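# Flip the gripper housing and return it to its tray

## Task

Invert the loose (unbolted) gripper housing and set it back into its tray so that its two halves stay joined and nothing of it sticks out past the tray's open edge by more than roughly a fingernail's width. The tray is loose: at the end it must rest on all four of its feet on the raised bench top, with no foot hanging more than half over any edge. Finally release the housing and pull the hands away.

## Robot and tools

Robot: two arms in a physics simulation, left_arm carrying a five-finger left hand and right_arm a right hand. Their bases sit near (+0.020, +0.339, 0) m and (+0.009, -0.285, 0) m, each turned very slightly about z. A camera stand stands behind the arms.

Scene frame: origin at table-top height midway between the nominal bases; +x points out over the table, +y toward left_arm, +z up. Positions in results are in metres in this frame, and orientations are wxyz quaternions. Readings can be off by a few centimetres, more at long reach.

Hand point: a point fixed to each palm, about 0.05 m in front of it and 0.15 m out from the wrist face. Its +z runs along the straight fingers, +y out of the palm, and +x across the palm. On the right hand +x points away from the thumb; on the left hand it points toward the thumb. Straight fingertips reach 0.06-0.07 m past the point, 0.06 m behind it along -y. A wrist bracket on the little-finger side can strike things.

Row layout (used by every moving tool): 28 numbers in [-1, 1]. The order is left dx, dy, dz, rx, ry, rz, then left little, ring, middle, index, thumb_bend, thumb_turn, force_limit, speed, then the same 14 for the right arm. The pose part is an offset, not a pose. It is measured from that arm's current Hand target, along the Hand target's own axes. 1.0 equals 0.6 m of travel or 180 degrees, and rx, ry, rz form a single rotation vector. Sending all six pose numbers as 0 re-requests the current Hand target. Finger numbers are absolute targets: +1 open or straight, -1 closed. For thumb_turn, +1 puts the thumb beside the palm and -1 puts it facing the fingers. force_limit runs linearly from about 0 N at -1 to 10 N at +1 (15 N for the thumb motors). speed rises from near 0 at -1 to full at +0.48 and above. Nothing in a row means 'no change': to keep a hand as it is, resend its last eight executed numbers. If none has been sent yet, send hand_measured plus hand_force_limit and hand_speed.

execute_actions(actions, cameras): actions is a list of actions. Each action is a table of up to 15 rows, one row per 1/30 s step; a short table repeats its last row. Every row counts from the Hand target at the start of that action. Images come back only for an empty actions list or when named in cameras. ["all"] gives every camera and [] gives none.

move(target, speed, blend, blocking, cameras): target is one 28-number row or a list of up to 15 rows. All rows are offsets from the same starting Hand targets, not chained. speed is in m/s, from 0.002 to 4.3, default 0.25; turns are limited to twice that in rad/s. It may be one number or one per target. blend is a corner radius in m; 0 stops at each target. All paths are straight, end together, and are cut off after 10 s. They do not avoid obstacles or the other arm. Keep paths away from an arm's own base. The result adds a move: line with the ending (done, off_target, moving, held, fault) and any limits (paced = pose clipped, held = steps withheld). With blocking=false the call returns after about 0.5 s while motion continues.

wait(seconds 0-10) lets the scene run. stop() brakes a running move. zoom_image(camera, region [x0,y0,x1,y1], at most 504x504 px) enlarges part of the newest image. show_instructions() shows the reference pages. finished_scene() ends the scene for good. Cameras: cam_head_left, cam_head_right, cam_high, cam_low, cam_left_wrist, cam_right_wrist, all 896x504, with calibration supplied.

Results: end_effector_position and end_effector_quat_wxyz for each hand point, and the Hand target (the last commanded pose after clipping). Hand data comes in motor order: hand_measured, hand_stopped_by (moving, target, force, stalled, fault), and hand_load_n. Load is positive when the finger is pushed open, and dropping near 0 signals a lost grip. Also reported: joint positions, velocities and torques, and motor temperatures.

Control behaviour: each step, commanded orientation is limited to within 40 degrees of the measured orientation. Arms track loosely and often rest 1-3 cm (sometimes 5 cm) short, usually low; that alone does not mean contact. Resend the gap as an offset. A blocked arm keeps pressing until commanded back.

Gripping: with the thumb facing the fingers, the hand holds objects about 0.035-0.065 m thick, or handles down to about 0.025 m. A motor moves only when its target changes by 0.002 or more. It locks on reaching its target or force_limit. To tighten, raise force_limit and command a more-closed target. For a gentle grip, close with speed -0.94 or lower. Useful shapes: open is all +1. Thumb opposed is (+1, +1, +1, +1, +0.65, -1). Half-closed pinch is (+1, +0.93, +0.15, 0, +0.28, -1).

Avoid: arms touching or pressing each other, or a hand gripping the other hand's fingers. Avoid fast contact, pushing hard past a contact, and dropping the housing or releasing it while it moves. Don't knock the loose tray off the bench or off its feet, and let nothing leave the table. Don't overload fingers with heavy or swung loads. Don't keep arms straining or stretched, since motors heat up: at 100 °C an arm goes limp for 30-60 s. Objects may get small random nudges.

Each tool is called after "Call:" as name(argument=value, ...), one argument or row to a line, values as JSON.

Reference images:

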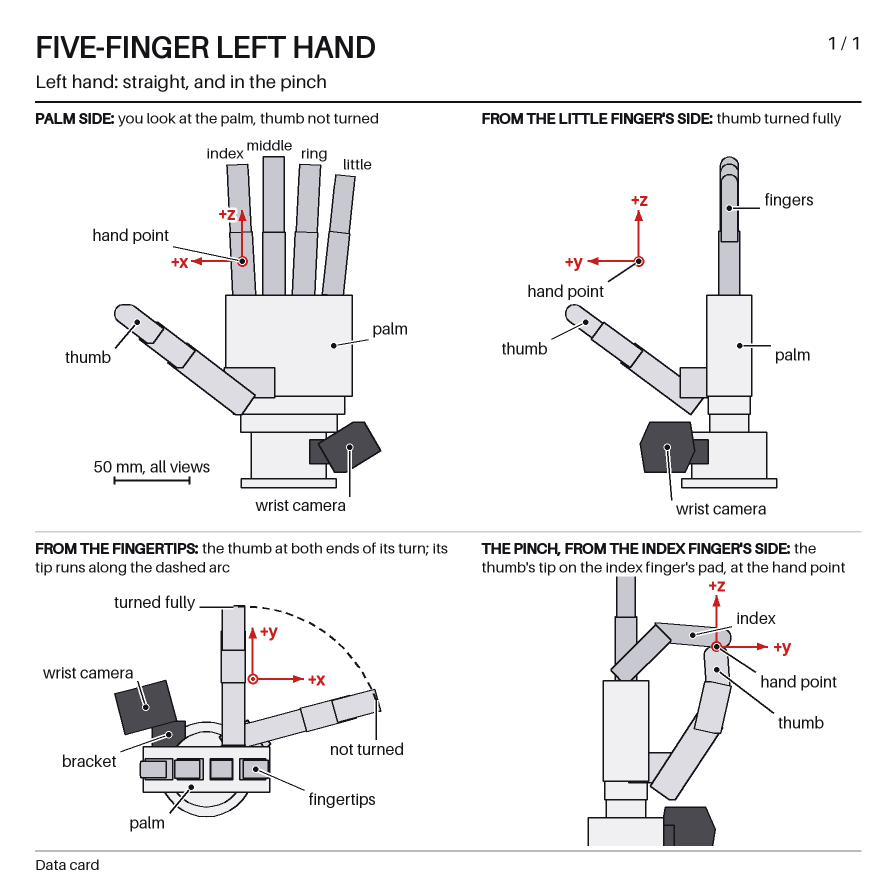

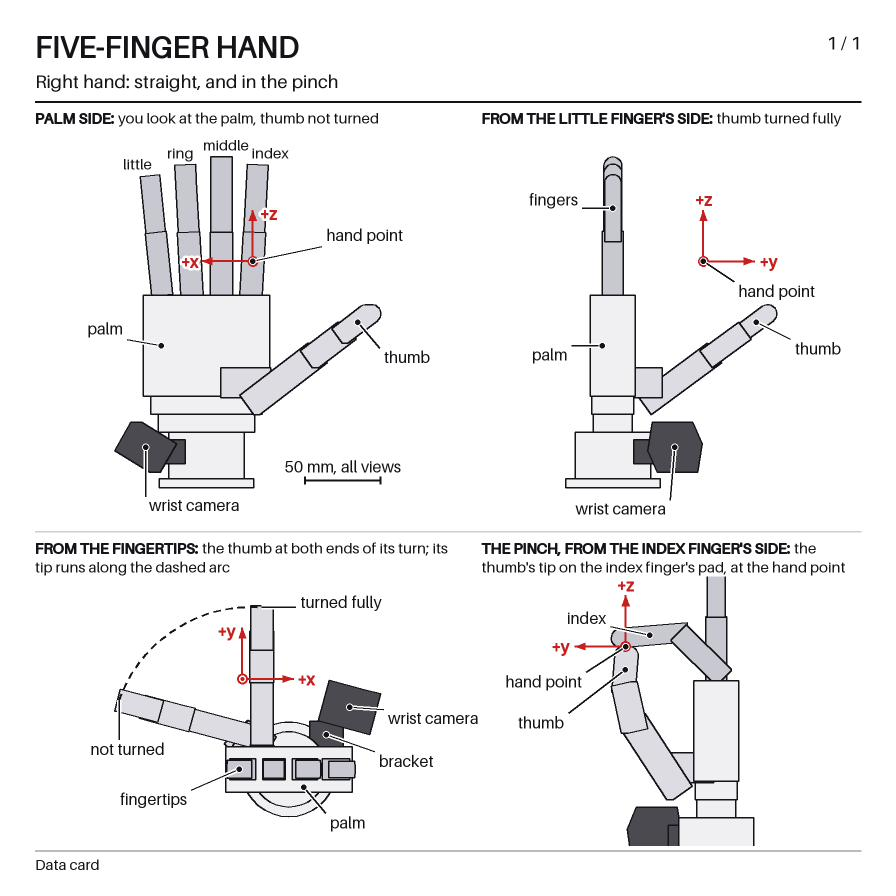

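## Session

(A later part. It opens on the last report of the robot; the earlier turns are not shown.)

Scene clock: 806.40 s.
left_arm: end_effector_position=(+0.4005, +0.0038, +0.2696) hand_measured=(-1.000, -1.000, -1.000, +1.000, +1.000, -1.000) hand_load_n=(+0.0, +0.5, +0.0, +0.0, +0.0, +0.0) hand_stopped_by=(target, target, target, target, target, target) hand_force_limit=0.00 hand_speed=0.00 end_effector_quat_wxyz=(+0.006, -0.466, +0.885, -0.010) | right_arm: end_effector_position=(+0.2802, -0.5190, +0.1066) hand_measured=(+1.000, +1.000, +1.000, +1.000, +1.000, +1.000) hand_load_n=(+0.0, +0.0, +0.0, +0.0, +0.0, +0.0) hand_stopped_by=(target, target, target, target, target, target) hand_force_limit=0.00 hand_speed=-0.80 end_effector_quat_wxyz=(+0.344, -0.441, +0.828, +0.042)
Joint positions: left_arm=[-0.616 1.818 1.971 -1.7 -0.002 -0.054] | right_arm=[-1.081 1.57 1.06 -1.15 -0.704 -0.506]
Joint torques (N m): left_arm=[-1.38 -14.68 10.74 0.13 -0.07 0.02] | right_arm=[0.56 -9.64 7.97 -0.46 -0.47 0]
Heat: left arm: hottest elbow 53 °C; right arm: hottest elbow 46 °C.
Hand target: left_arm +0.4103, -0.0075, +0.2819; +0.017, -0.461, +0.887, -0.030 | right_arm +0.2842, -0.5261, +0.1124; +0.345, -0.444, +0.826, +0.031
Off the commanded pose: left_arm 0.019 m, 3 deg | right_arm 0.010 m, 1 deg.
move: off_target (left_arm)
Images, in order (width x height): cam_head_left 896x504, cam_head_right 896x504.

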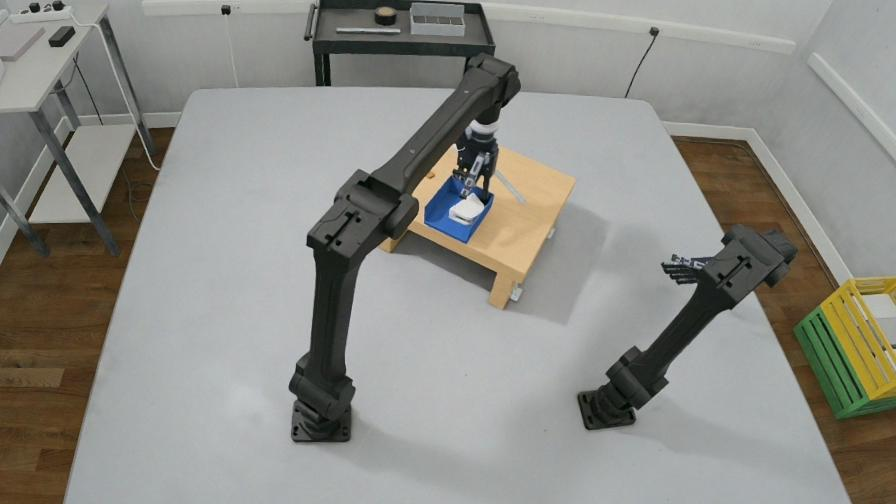

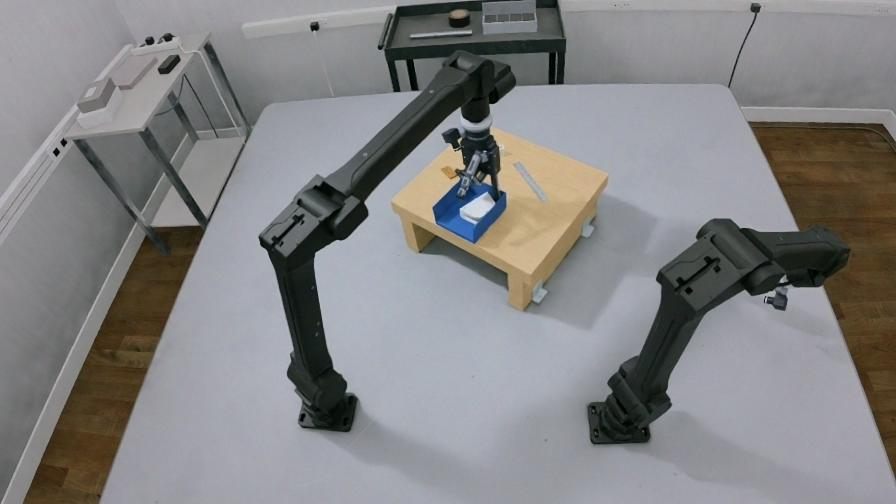

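Call:
move(
  target=[0, 0.0023, 0.0333, 0, 0, 0, -1, -1, -1, 1, 1, -1, 0, 0, 0, 0, 0, 0, 0, 0, 1, 1, 1, 1, 1, 1, 0, -0.8],
  speed=0.03,
  cameras=["cam_head_left", "cam_head_right"],
)

Call:
zoom_image(
  camera="cam_head_left",
  region=[450, 170, 510, 230],
)

Call:
zoom_image(
  camera="cam_head_right",
  region=[460, 170, 520, 230],
)

Scene clock: 821.10 s.
left_arm: end_effector_position=(+0.4095, -0.0028, +0.2676) hand_measured=(-1.000, -1.000, -1.000, +1.000, +1.000, -1.000) hand_load_n=(+0.0, +0.0, +0.0, -1.5, +0.0, +0.0) hand_stopped_by=(target, target, target, target, target, target) hand_force_limit=0.00 hand_speed=0.00 end_effector_quat_wxyz=(+0.015, -0.466, +0.884, -0.029) | right_arm: end_effector_position=(+0.2802, -0.5190, +0.1066) hand_measured=(+1.000, +1.000, +1.000, +1.000, +1.000, +1.000) hand_load_n=(+0.0, +0.0, +0.0, +0.0, +0.0, +0.0) hand_stopped_by=(target, target, target, target, target, target) hand_force_limit=0.00 hand_speed=-0.80 end_effector_quat_wxyz=(+0.344, -0.441, +0.828, +0.042)
Joint positions: left_arm=[-0.616 1.818 1.971 -1.658 -0.004 -0.054] | right_arm=[-1.081 1.57 1.06 -1.15 -0.704 -0.506]
Joint torques (N m): left_arm=[-1.44 -15.21 6.41 0.64 -0.04 0.02] | right_arm=[0.56 -9.64 7.98 -0.46 -0.47 0.01]
Heat: left arm: hottest elbow 54 °C; right arm: hottest elbow 46 °C.
Hand target: left_arm +0.4103, -0.0074, +0.2618; +0.017, -0.461, +0.887, -0.030 | right_arm +0.2842, -0.5261, +0.1124; +0.345, -0.444, +0.826, +0.031
Off the commanded pose: left_arm 0.007 m, 1 deg | right_arm 0.010 m, 1 deg.
move: done
Images, in order (width x height): cam_head_left 896x504, cam_head_right 896x504.

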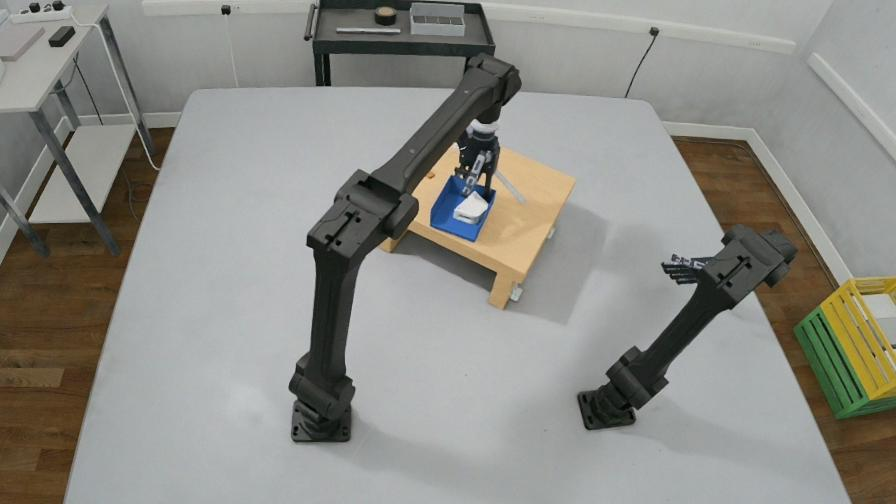

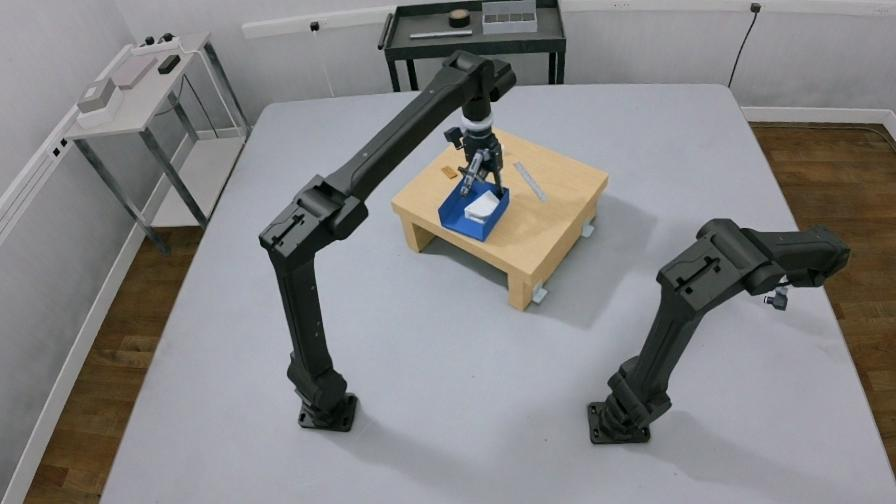

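Scaled by 8.400 from the camera's 896x504 image, which has a finer 1280x720 frame.

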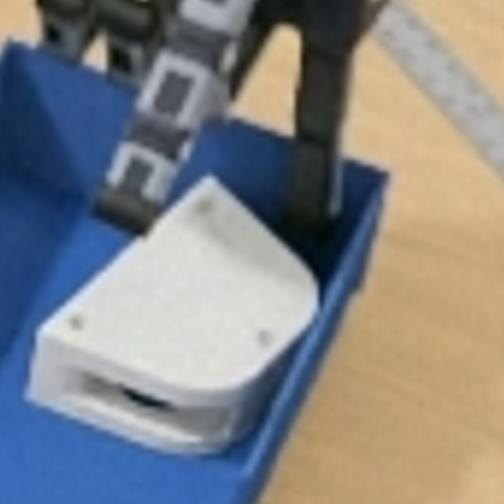

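Scaled by 8.400 from the camera's 896x504 image, which has a finer 1280x720 frame.

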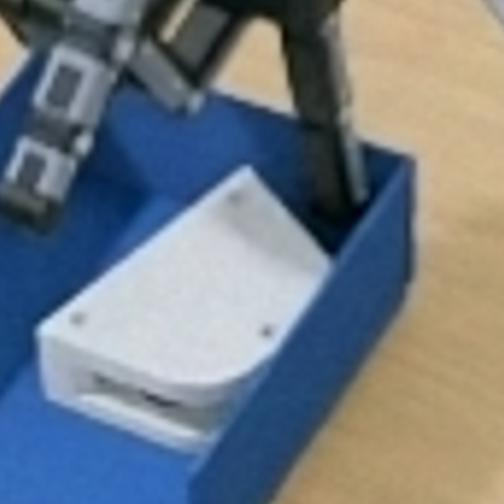

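Call:
zoom_image(
  camera="cam_head_left",
  region=[400, 160, 520, 270],
)

Scaled by 4.200 from the camera's 896x504 image, which has a finer 1280x720 frame.

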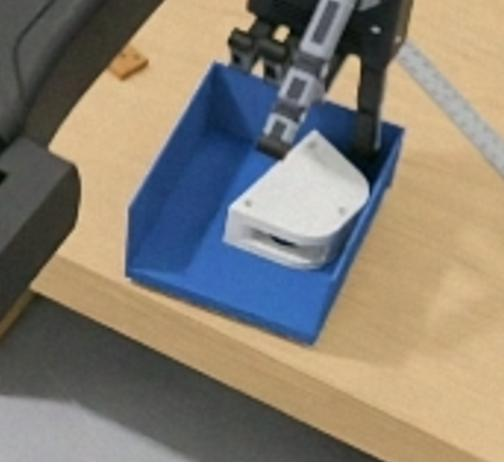

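Call:
move(
  target=[0, 0.0085, 0.0362, 0, 0, 0, -1, -1, -1, 1, 1, -1, 0, 0, 0, 0, 0, 0, 0, 0, 1, 1, 1, 1, 1, 1, 0, -0.8],
  speed=0.03,
  cameras=["cam_head_left", "cam_head_right"],
)

Call:
zoom_image(
  camera="cam_head_left",
  region=[450, 170, 510, 230],
)

Call:
zoom_image(
  camera="cam_head_right",
  region=[460, 170, 520, 230],
)

Scene clock: 844.47 s.
left_arm: end_effector_position=(+0.4090, -0.0029, +0.2448) hand_measured=(-1.000, -1.000, -1.000, +1.000, +1.000, -1.000) hand_load_n=(+0.0, +0.0, +0.0, -1.5, +0.0, +0.0) hand_stopped_by=(target, target, target, target, target, target) hand_force_limit=0.00 hand_speed=0.00 end_effector_quat_wxyz=(+0.016, -0.466, +0.884, -0.029) | right_arm: end_effector_position=(+0.2802, -0.5190, +0.1066) hand_measured=(+1.000, +1.000, +1.000, +1.000, +1.000, +1.000) hand_load_n=(+0.0, +0.0, +0.0, +0.0, +0.0, +0.0) hand_stopped_by=(target, target, target, target, target, target) hand_force_limit=0.00 hand_speed=-0.80 end_effector_quat_wxyz=(+0.344, -0.441, +0.828, +0.042)
Joint positions: left_arm=[-0.617 1.808 1.897 -1.593 -0.004 -0.054] | right_arm=[-1.081 1.57 1.06 -1.15 -0.704 -0.506]
Joint torques (N m): left_arm=[-1.14 -15.74 5.83 0.72 -0.01 0.02] | right_arm=[0.56 -9.64 7.98 -0.46 -0.47 0.01]
Heat: left arm: hottest elbow 51 °C; right arm: hottest elbow 46 °C.
Hand target: left_arm +0.4074, -0.0053, +0.2399; +0.017, -0.461, +0.887, -0.030 | right_arm +0.2842, -0.5261, +0.1124; +0.345, -0.444, +0.826, +0.031
Off the commanded pose: left_arm 0.006 m, 1 deg | right_arm 0.010 m, 1 deg.
move: done
Images, in order (width x height): cam_head_left 896x504, cam_head_right 896x504.

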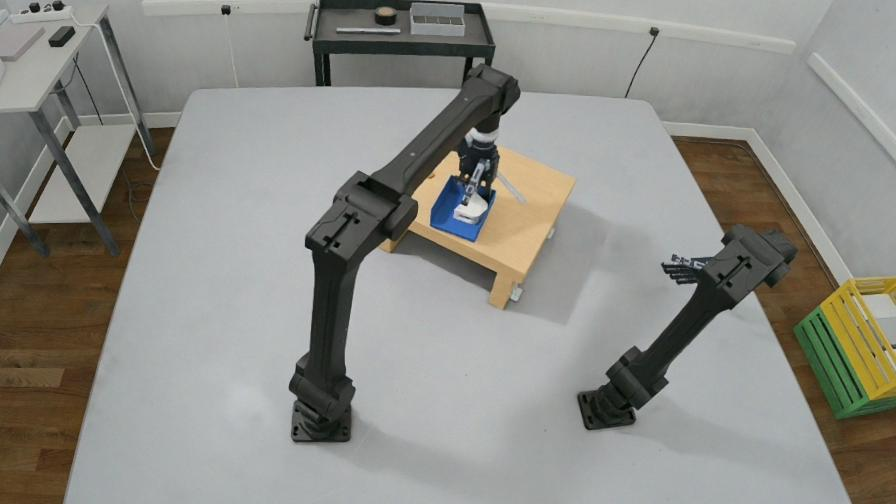

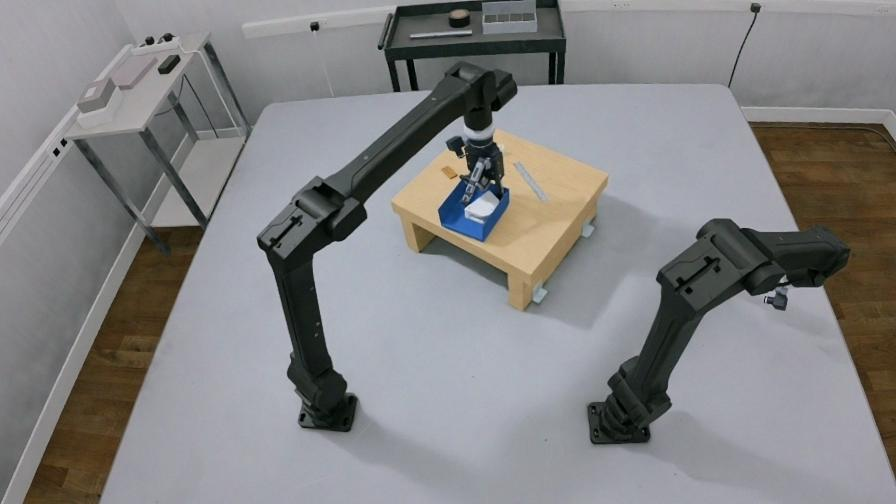

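Scaled by 8.400 from the camera's 896x504 image, which has a finer 1280x720 frame.

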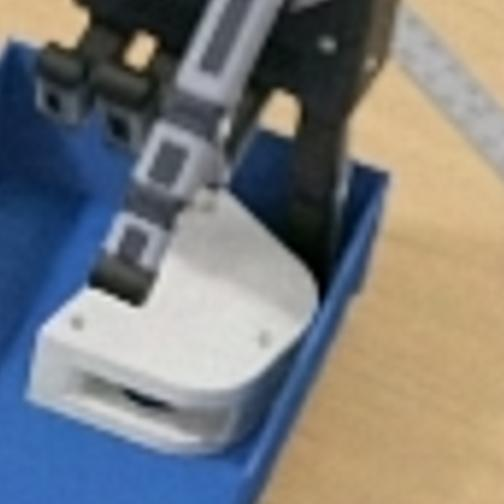

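Scaled by 8.400 from the camera's 896x504 image, which has a finer 1280x720 frame.

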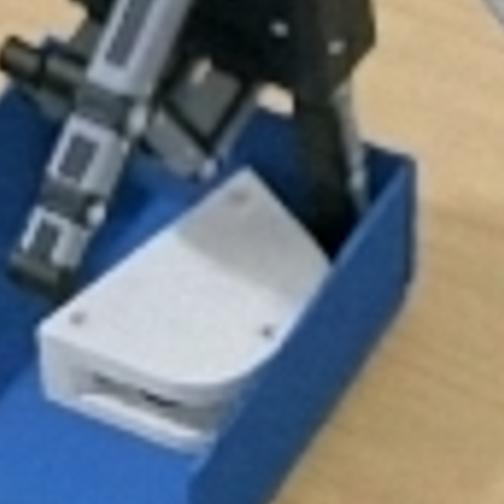

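Call:
move(
  target=[-0.01, 0.0417, -0.0023, 0, 0, 0, -1, -1, -1, 1, 1, -1, 0, 0, 0, 0, 0, 0, 0, 0, 1, 1, 1, 1, 1, 1, 0, -0.8],
  speed=0.03,
  cameras=["cam_head_left", "cam_head_right"],
)

Call:
zoom_image(
  camera="cam_head_left",
  region=[410, 160, 530, 260],
)

Call:
zoom_image(
  camera="cam_head_right",
  region=[420, 160, 540, 260],
)

Scene clock: 856.43 s.
left_arm: end_effector_position=(+0.3942, +0.0085, +0.2433) hand_measured=(-1.000, -1.000, -1.000, +1.000, +1.000, -1.000) hand_load_n=(+0.0, +0.0, +0.0, +0.5, +0.0, +0.0) hand_stopped_by=(target, target, target, target, target, target) hand_force_limit=0.00 hand_speed=0.00 end_effector_quat_wxyz=(+0.019, -0.465, +0.884, -0.037) | right_arm: end_effector_position=(+0.2802, -0.5190, +0.1066) hand_measured=(+1.000, +1.000, +1.000, +1.000, +1.000, +1.000) hand_load_n=(+0.0, +0.0, +0.0, +0.0, +0.0, +0.0) hand_stopped_by=(target, target, target, target, target, target) hand_force_limit=0.00 hand_speed=-0.80 end_effector_quat_wxyz=(+0.344, -0.441, +0.828, +0.042)
Joint positions: left_arm=[-0.617 1.74 1.801 -1.547 -0.004 -0.054] | right_arm=[-1.081 1.57 1.06 -1.15 -0.704 -0.506]
Joint torques (N m): left_arm=[-0.56 -15.09 5.6 0.08 0 0.11] | right_arm=[0.56 -9.58 7.98 -0.46 -0.47 0]
Heat: left arm: hottest elbow 50 °C; right arm: hottest elbow 46 °C.
Hand target: left_arm +0.3903, +0.0140, +0.2395; +0.017, -0.461, +0.887, -0.030 | right_arm +0.2842, -0.5261, +0.1124; +0.345, -0.444, +0.826, +0.031
Off the commanded pose: left_arm 0.008 m, 1 deg | right_arm 0.010 m, 1 deg.
move: done
Images, in order (width x height): cam_head_left 896x504, cam_head_right 896x504.

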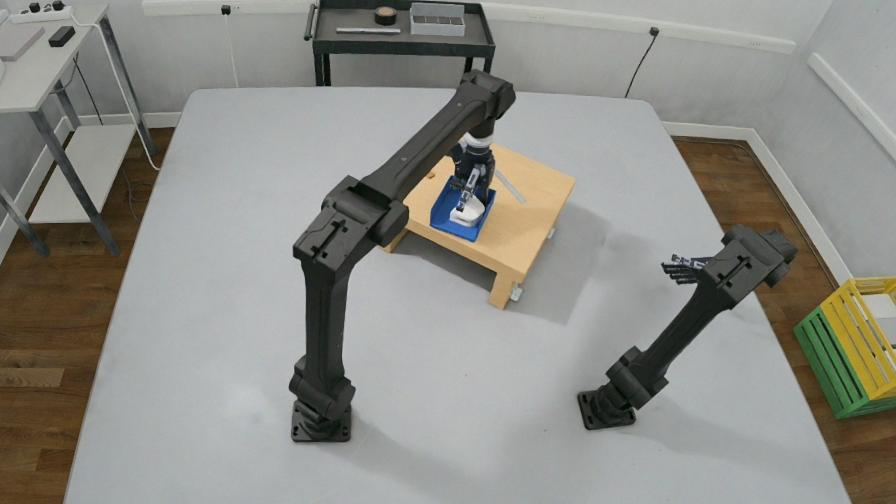

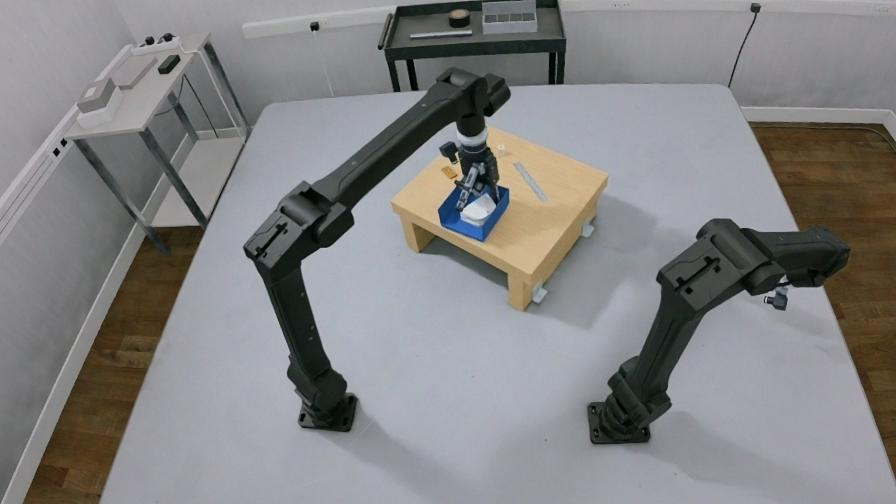

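Scaled by 4.200 from the camera's 896x504 image, which has a finer 1280x720 frame.

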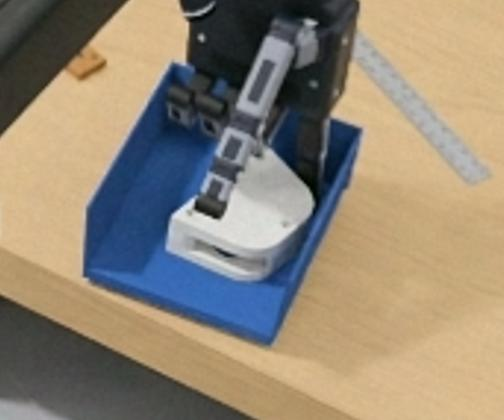

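Scaled by 4.200 from the camera's 896x504 image, which has a finer 1280x720 frame.

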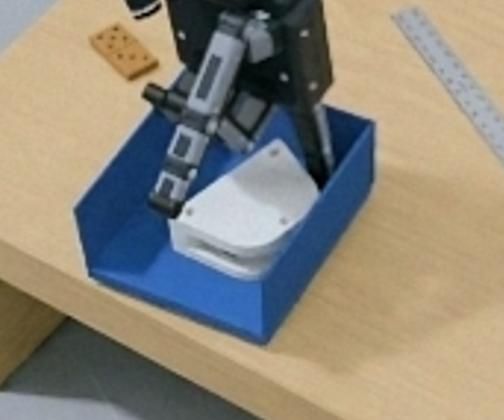

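Call:
move(
  target=[0, 0.05, -0.0035, 0, 0, 0, -1, -1, -1, 1, 1, -1, 0, 0, 0, 0, 0, 0, 0, 0, 1, 1, 1, 1, 1, 1, 0, -0.8],
  speed=0.03,
  cameras=["cam_head_left", "cam_head_right"],
)

Call:
zoom_image(
  camera="cam_head_left",
  region=[410, 160, 530, 260],
)

Call:
zoom_image(
  camera="cam_head_right",
  region=[420, 160, 540, 260],
)

Scene clock: 884.40 s.
left_arm: end_effector_position=(+0.3704, +0.0268, +0.2432) hand_measured=(-1.000, -1.000, -1.000, +1.000, +1.000, -1.000) hand_load_n=(+0.0, +0.5, +0.0, +0.5, -0.5, +0.0) hand_stopped_by=(target, target, target, target, target, target) hand_force_limit=0.00 hand_speed=0.00 end_effector_quat_wxyz=(+0.019, -0.465, +0.884, -0.037) | right_arm: end_effector_position=(+0.2802, -0.5190, +0.1066) hand_measured=(+1.000, +1.000, +1.000, +1.000, +1.000, +1.000) hand_load_n=(+0.0, +0.0, +0.0, +0.0, +0.0, +0.0) hand_stopped_by=(target, target, target, target, target, target) hand_force_limit=0.00 hand_speed=-0.80 end_effector_quat_wxyz=(+0.344, -0.441, +0.828, +0.042)
Joint positions: left_arm=[-0.617 1.657 1.693 -1.523 -0.004 -0.054] | right_arm=[-1.081 1.57 1.06 -1.15 -0.704 -0.506]
Joint torques (N m): left_arm=[-0.91 -13.92 5.65 0.03 -0.01 0.07] | right_arm=[0.56 -9.64 7.97 -0.47 -0.47 0]
Heat: left arm: hottest elbow 48 °C; right arm: hottest elbow 46 °C.
Hand target: left_arm +0.3657, +0.0312, +0.2396; +0.017, -0.461, +0.887, -0.030 | right_arm +0.2842, -0.5261, +0.1124; +0.345, -0.444, +0.826, +0.031
Off the commanded pose: left_arm 0.008 m, 1 deg | right_arm 0.010 m, 1 deg.
move: done
Images, in order (width x height): cam_head_left 896x504, cam_head_right 896x504.

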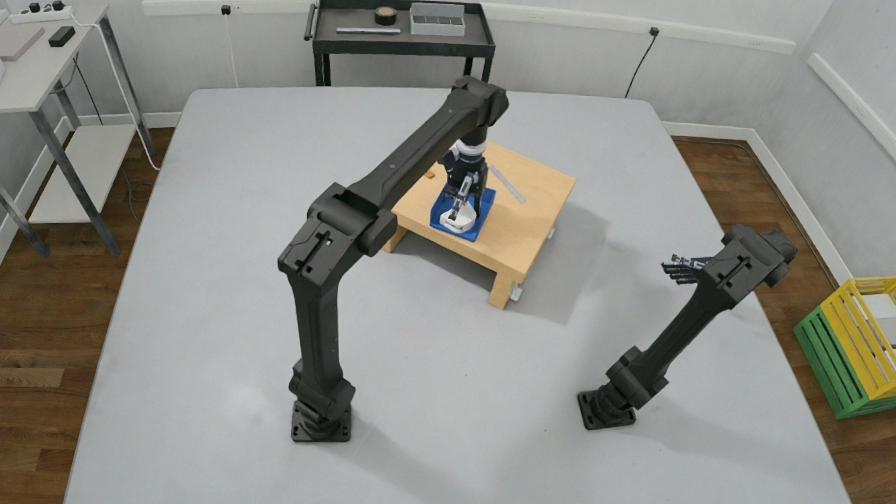

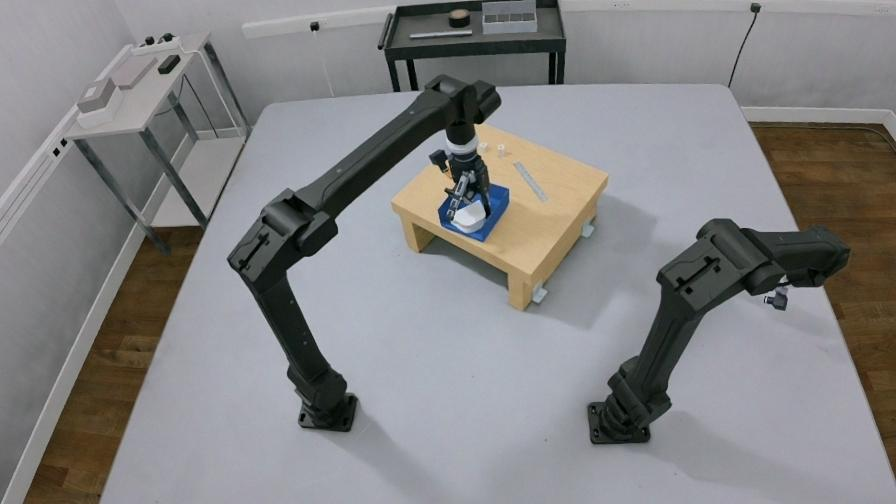

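Scaled by 4.200 from the camera's 896x504 image, which has a finer 1280x720 frame.

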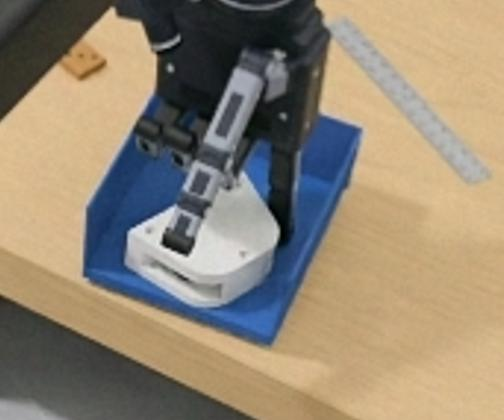

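Scaled by 4.200 from the camera's 896x504 image, which has a finer 1280x720 frame.

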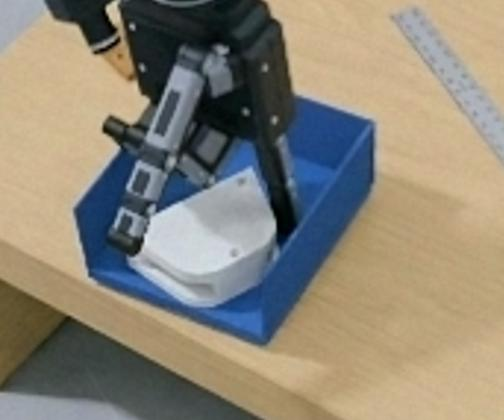

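Call:
move(
  target=[
    [0, -0.0041, -0.0582, 0, 0, 0, -1, -1, -1, 1, 1, -1, 0, 0, 0, 0, 0, 0, 0, 0, 1, 1, 1, 1, 1, 1, 0, -0.8],
    [-0.0298, -0.035, -0.056, 0, 0, 0, -1, -1, -1, 1, 1, -1, 0, 0, 0, 0, 0, 0, 0, 0, 1, 1, 1, 1, 1, 1, 0, -0.8],
    [-0.0298, -0.0308, 0.0022, 0, 0, 0, -1, -1, -1, 1, 1, -1, 0, 0, 0, 0, 0, 0, 0, 0, 1, 1, 1, 1, 1, 1, 0, -0.8],
  ],
  speed=0.05,
  cameras=["cam_head_left", "cam_head_right"],
)

Call:
zoom_image(
  camera="cam_head_left",
  region=[410, 160, 530, 260],
)

Call:
zoom_image(
  camera="cam_head_right",
  region=[420, 160, 540, 260],
)

Scene clock: 934.57 s.
left_arm: end_effector_position=(+0.3894, +0.0339, +0.2449) hand_measured=(-1.000, -1.000, -1.000, +1.000, +1.000, -1.000) hand_load_n=(+0.0, +0.0, +0.5, -0.5, +0.0, +0.0) hand_stopped_by=(target, target, target, target, target, target) hand_force_limit=0.00 hand_speed=0.00 end_effector_quat_wxyz=(+0.018, -0.464, +0.885, -0.031) | right_arm: end_effector_position=(+0.2802, -0.5190, +0.1066) hand_measured=(+1.000, +1.000, +1.000, +1.000, +1.000, +1.000) hand_load_n=(+0.0, +0.0, +0.0, +0.0, +0.0, +0.0) hand_stopped_by=(target, target, target, target, target, target) hand_force_limit=0.00 hand_speed=-0.80 end_effector_quat_wxyz=(+0.344, -0.441, +0.828, +0.042)
Joint positions: left_arm=[-0.586 1.697 1.747 -1.549 -0.004 -0.019] | right_arm=[-1.081 1.57 1.06 -1.15 -0.704 -0.506]
Joint torques (N m): left_arm=[-0.79 -13.57 6.2 0.51 0.09 0.08] | right_arm=[0.56 -9.58 7.98 -0.46 -0.47 0]
Motor temperatures (°C): left_arm=[35 39 47 34 38 32] | right_arm=[39 39 47 35 35 34]
Heat: left arm: hottest elbow 47 °C; right arm: hottest elbow 47 °C.
Hand target: left_arm +0.3912, +0.0352, +0.2396; +0.017, -0.461, +0.887, -0.031 | right_arm +0.2842, -0.5261, +0.1124; +0.345, -0.444, +0.826, +0.031
Off the commanded pose: left_arm 0.006 m, 0 deg | right_arm 0.010 m, 1 deg.
move: done
Images, in order (width x height): cam_head_left 896x504, cam_head_right 896x504.

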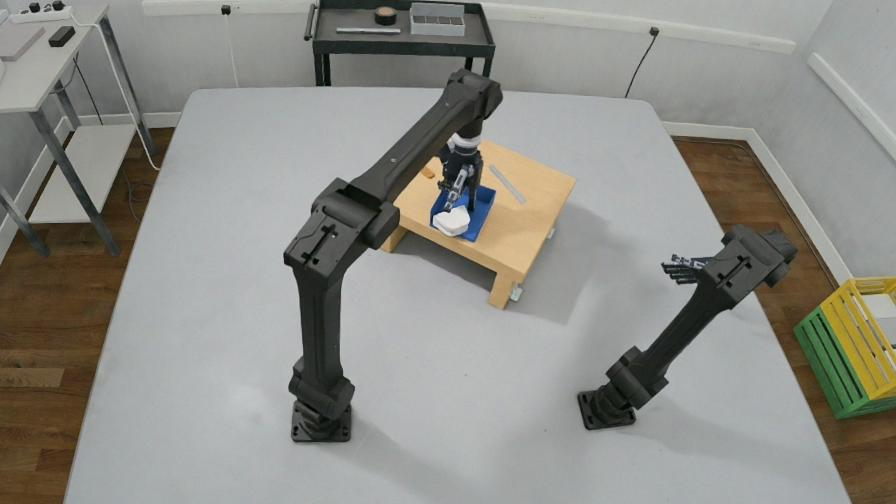

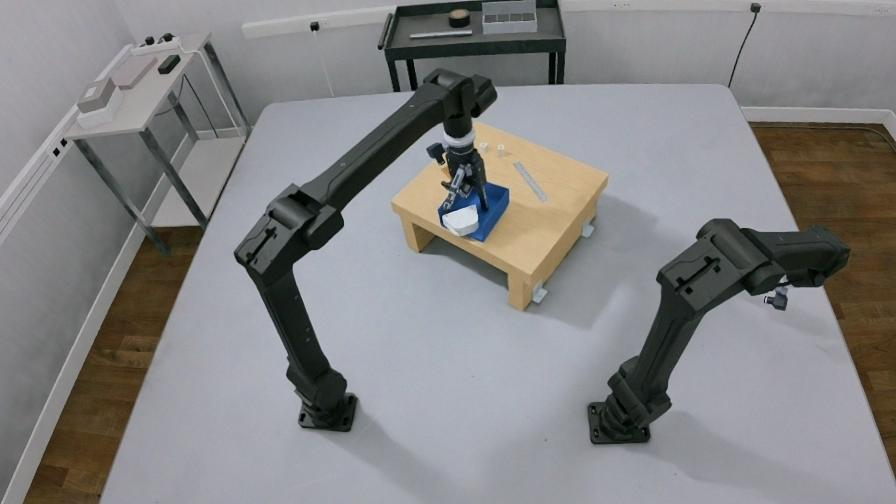

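Scaled by 4.200 from the camera's 896x504 image, which has a finer 1280x720 frame.

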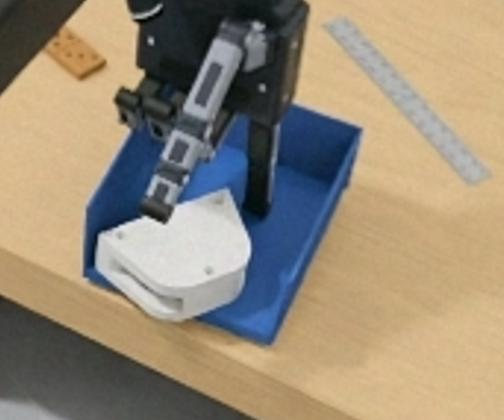

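Scaled by 4.200 from the camera's 896x504 image, which has a finer 1280x720 frame.

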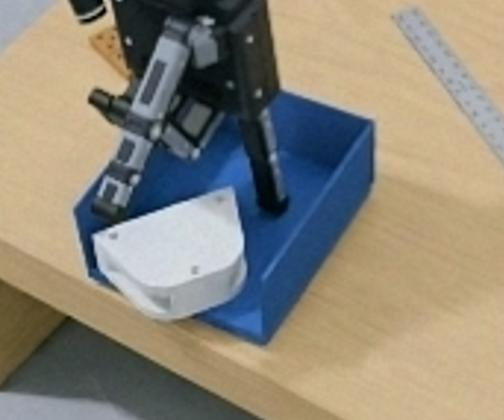

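Call:
move(
  target=[
    [0, -0.0047, -0.0665, 0, 0, 0, -1, -1, -1, 1, 1, -1, 0, 0, 0, 0, 0, 0, 0, 0, 1, 1, 1, 1, 1, 1, 0, -0.8],
    [-0.0982, 0.07, -0.0718, 0, 0, 0, -1, -1, -1, 1, 1, -1, 0, 0, 0, 0, 0, 0, 0, 0, 1, 1, 1, 1, 1, 1, 0, -0.8],
  ],
  speed=0.06,
  cameras=["cam_head_left", "cam_head_right"],
)

Call:
zoom_image(
  camera="cam_head_left",
  region=[410, 160, 530, 260],
)

Call:
zoom_image(
  camera="cam_head_right",
  region=[420, 160, 540, 260],
)

Scene clock: 975.30 s.
left_arm: end_effector_position=(+0.3889, +0.1062, +0.2753) hand_measured=(-1.000, -1.000, -1.000, +1.000, +1.000, -1.000) hand_load_n=(+0.0, +0.0, +0.0, +0.0, +0.0, +0.0) hand_stopped_by=(target, target, target, target, target, target) hand_force_limit=0.00 hand_speed=0.00 end_effector_quat_wxyz=(+0.012, -0.465, +0.885, -0.022) | right_arm: end_effector_position=(+0.2802, -0.5190, +0.1066) hand_measured=(+1.000, +1.000, +1.000, +1.000, +1.000, +1.000) hand_load_n=(+0.0, +0.0, +0.0, +0.0, +0.0, +0.0) hand_stopped_by=(target, target, target, target, target, target) hand_force_limit=0.00 hand_speed=-0.80 end_effector_quat_wxyz=(+0.344, -0.441, +0.828, +0.042)
Joint positions: left_arm=[-0.465 1.612 1.717 -1.626 0.003 0.1] | right_arm=[-1.081 1.57 1.06 -1.15 -0.704 -0.506]
Joint torques (N m): left_arm=[-0.32 -14.04 6.35 0.43 0.14 0.11] | right_arm=[0.56 -9.64 7.98 -0.46 -0.47 0]
Heat: left arm: hottest elbow 47 °C; right arm: hottest elbow 47 °C.
Hand target: left_arm +0.3883, +0.1092, +0.2799; +0.017, -0.461, +0.887, -0.031 | right_arm +0.2842, -0.5261, +0.1124; +0.345, -0.444, +0.826, +0.031
Off the commanded pose: left_arm 0.005 m, 1 deg | right_arm 0.010 m, 1 deg.
move: done
Images, in order (width x height): cam_head_left 896x504, cam_head_right 896x504.

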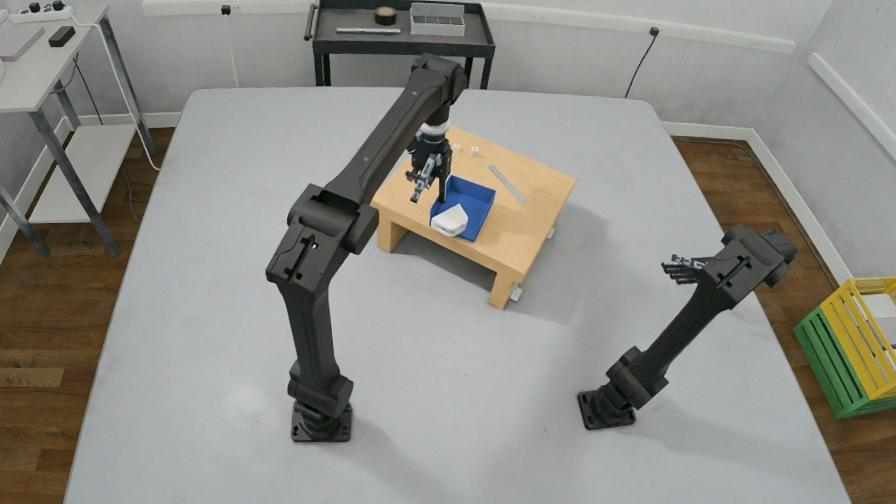

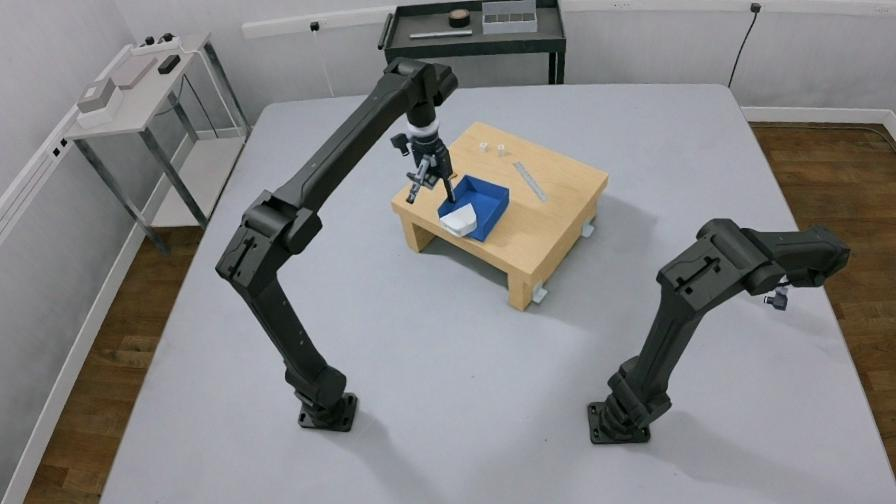

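Scaled by 4.200 from the camera's 896x504 image, which has a finer 1280x720 frame.

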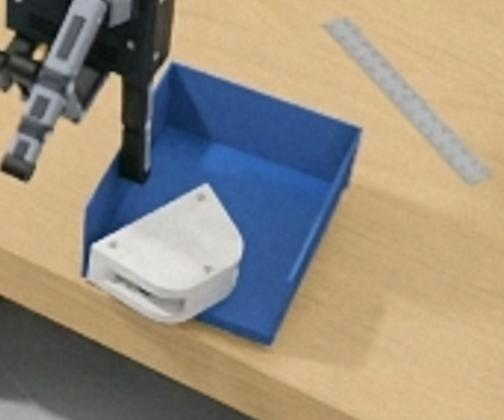

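Scaled by 4.200 from the camera's 896x504 image, which has a finer 1280x720 frame.

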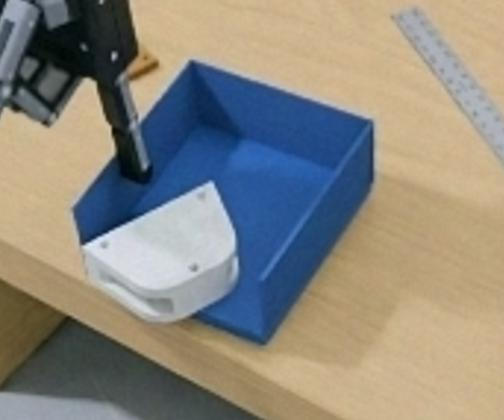

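Call:
move(
  target=[
    [0, 0.0143, -0.001, 0, 0, 0, -1, -1, -1, 1, 1, -1, 0, 0, 0, 0, 0, 0, 0, 0, 1, 1, 1, 1, 1, 1, 0, -0.8],
    [0, 0.0177, 0.0455, 0, 0, 0, -1, -1, -1, 1, 1, -1, 0, 0, 0, 0, 0, 0, 0, 0, 1, 1, 1, 1, 1, 1, 0, -0.8],
  ],
  speed=0.04,
  cameras=["cam_head_left", "cam_head_right"],
)

Call:
zoom_image(
  camera="cam_head_left",
  region=[410, 160, 530, 260],
)

Call:
zoom_image(
  camera="cam_head_right",
  region=[420, 160, 540, 260],
)

Scene clock: 1014.23 s.
left_arm: end_effector_position=(+0.3813, +0.1104, +0.2485) hand_measured=(-1.000, -1.000, -1.000, +1.000, +1.000, -1.000) hand_load_n=(+0.0, +0.0, +0.0, +0.0, +0.0, +0.0) hand_stopped_by=(target, target, target, target, target, target) hand_force_limit=0.00 hand_speed=0.00 end_effector_quat_wxyz=(+0.013, -0.463, +0.886, -0.023) | right_arm: end_effector_position=(+0.2802, -0.5190, +0.1066) hand_measured=(+1.000, +1.000, +1.000, +1.000, +1.000, +1.000) hand_load_n=(+0.0, +0.0, +0.0, +0.0, +0.0, +0.0) hand_stopped_by=(target, target, target, target, target, target) hand_force_limit=0.00 hand_speed=-0.80 end_effector_quat_wxyz=(+0.344, -0.441, +0.828, +0.042)
Joint positions: left_arm=[-0.465 1.582 1.611 -1.548 0.004 0.103] | right_arm=[-1.081 1.57 1.06 -1.15 -0.704 -0.506]
Joint torques (N m): left_arm=[-0.21 -13.57 6.23 0.44 0.12 0.1] | right_arm=[0.56 -9.58 7.98 -0.46 -0.47 0]
Heat: left arm: hottest elbow 46 °C; right arm: hottest elbow 47 °C.
Hand target: left_arm +0.3812, +0.1142, +0.2517; +0.017, -0.461, +0.887, -0.031 | right_arm +0.2842, -0.5261, +0.1124; +0.345, -0.444, +0.826, +0.031
Off the commanded pose: left_arm 0.005 m, 1 deg | right_arm 0.010 m, 1 deg.
move: done
Images, in order (width x height): cam_head_left 896x504, cam_head_right 896x504.

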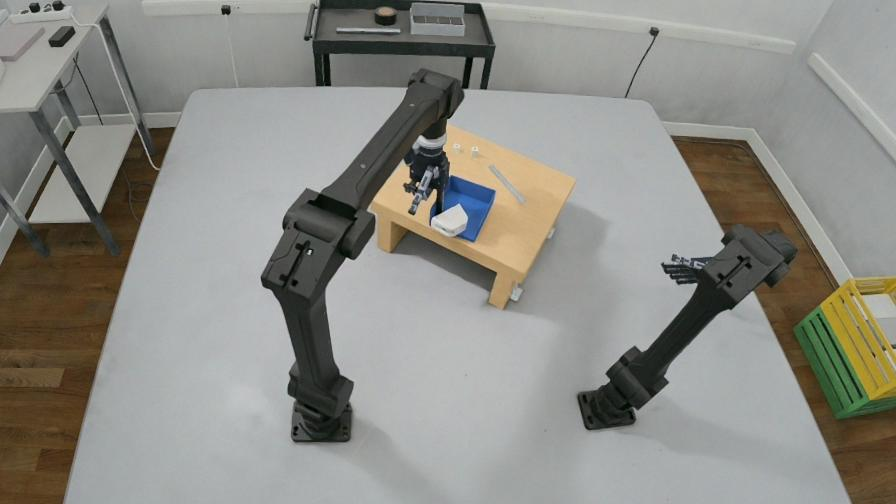

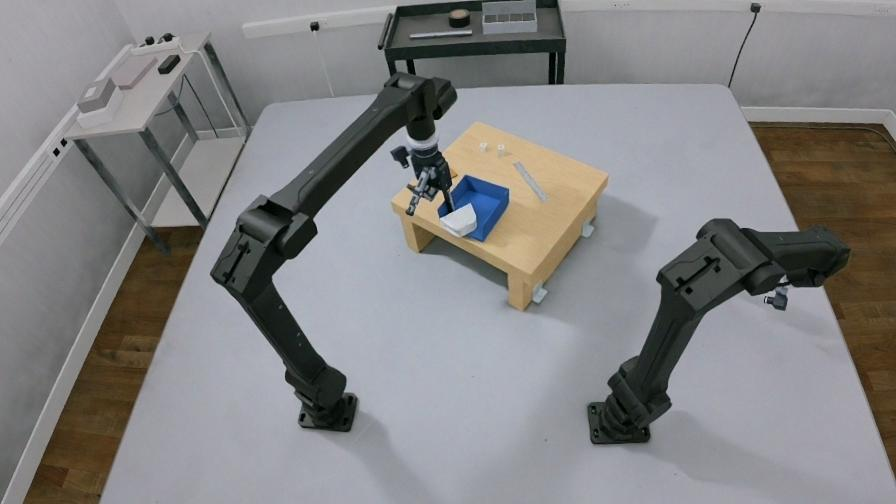

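Scaled by 4.200 from the camera's 896x504 image, which has a finer 1280x720 frame.

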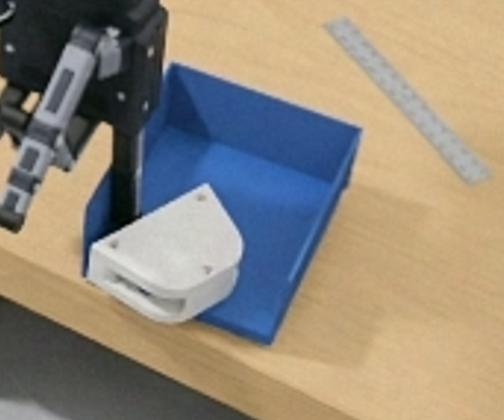

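Scaled by 4.200 from the camera's 896x504 image, which has a finer 1280x720 frame.

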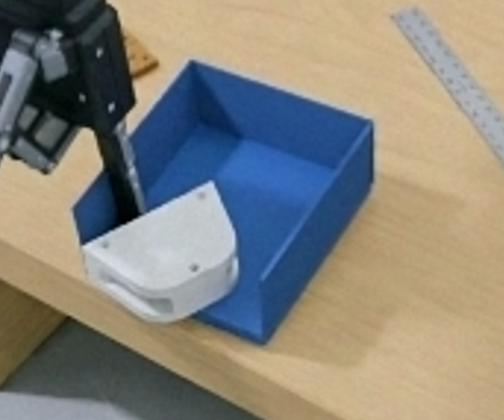

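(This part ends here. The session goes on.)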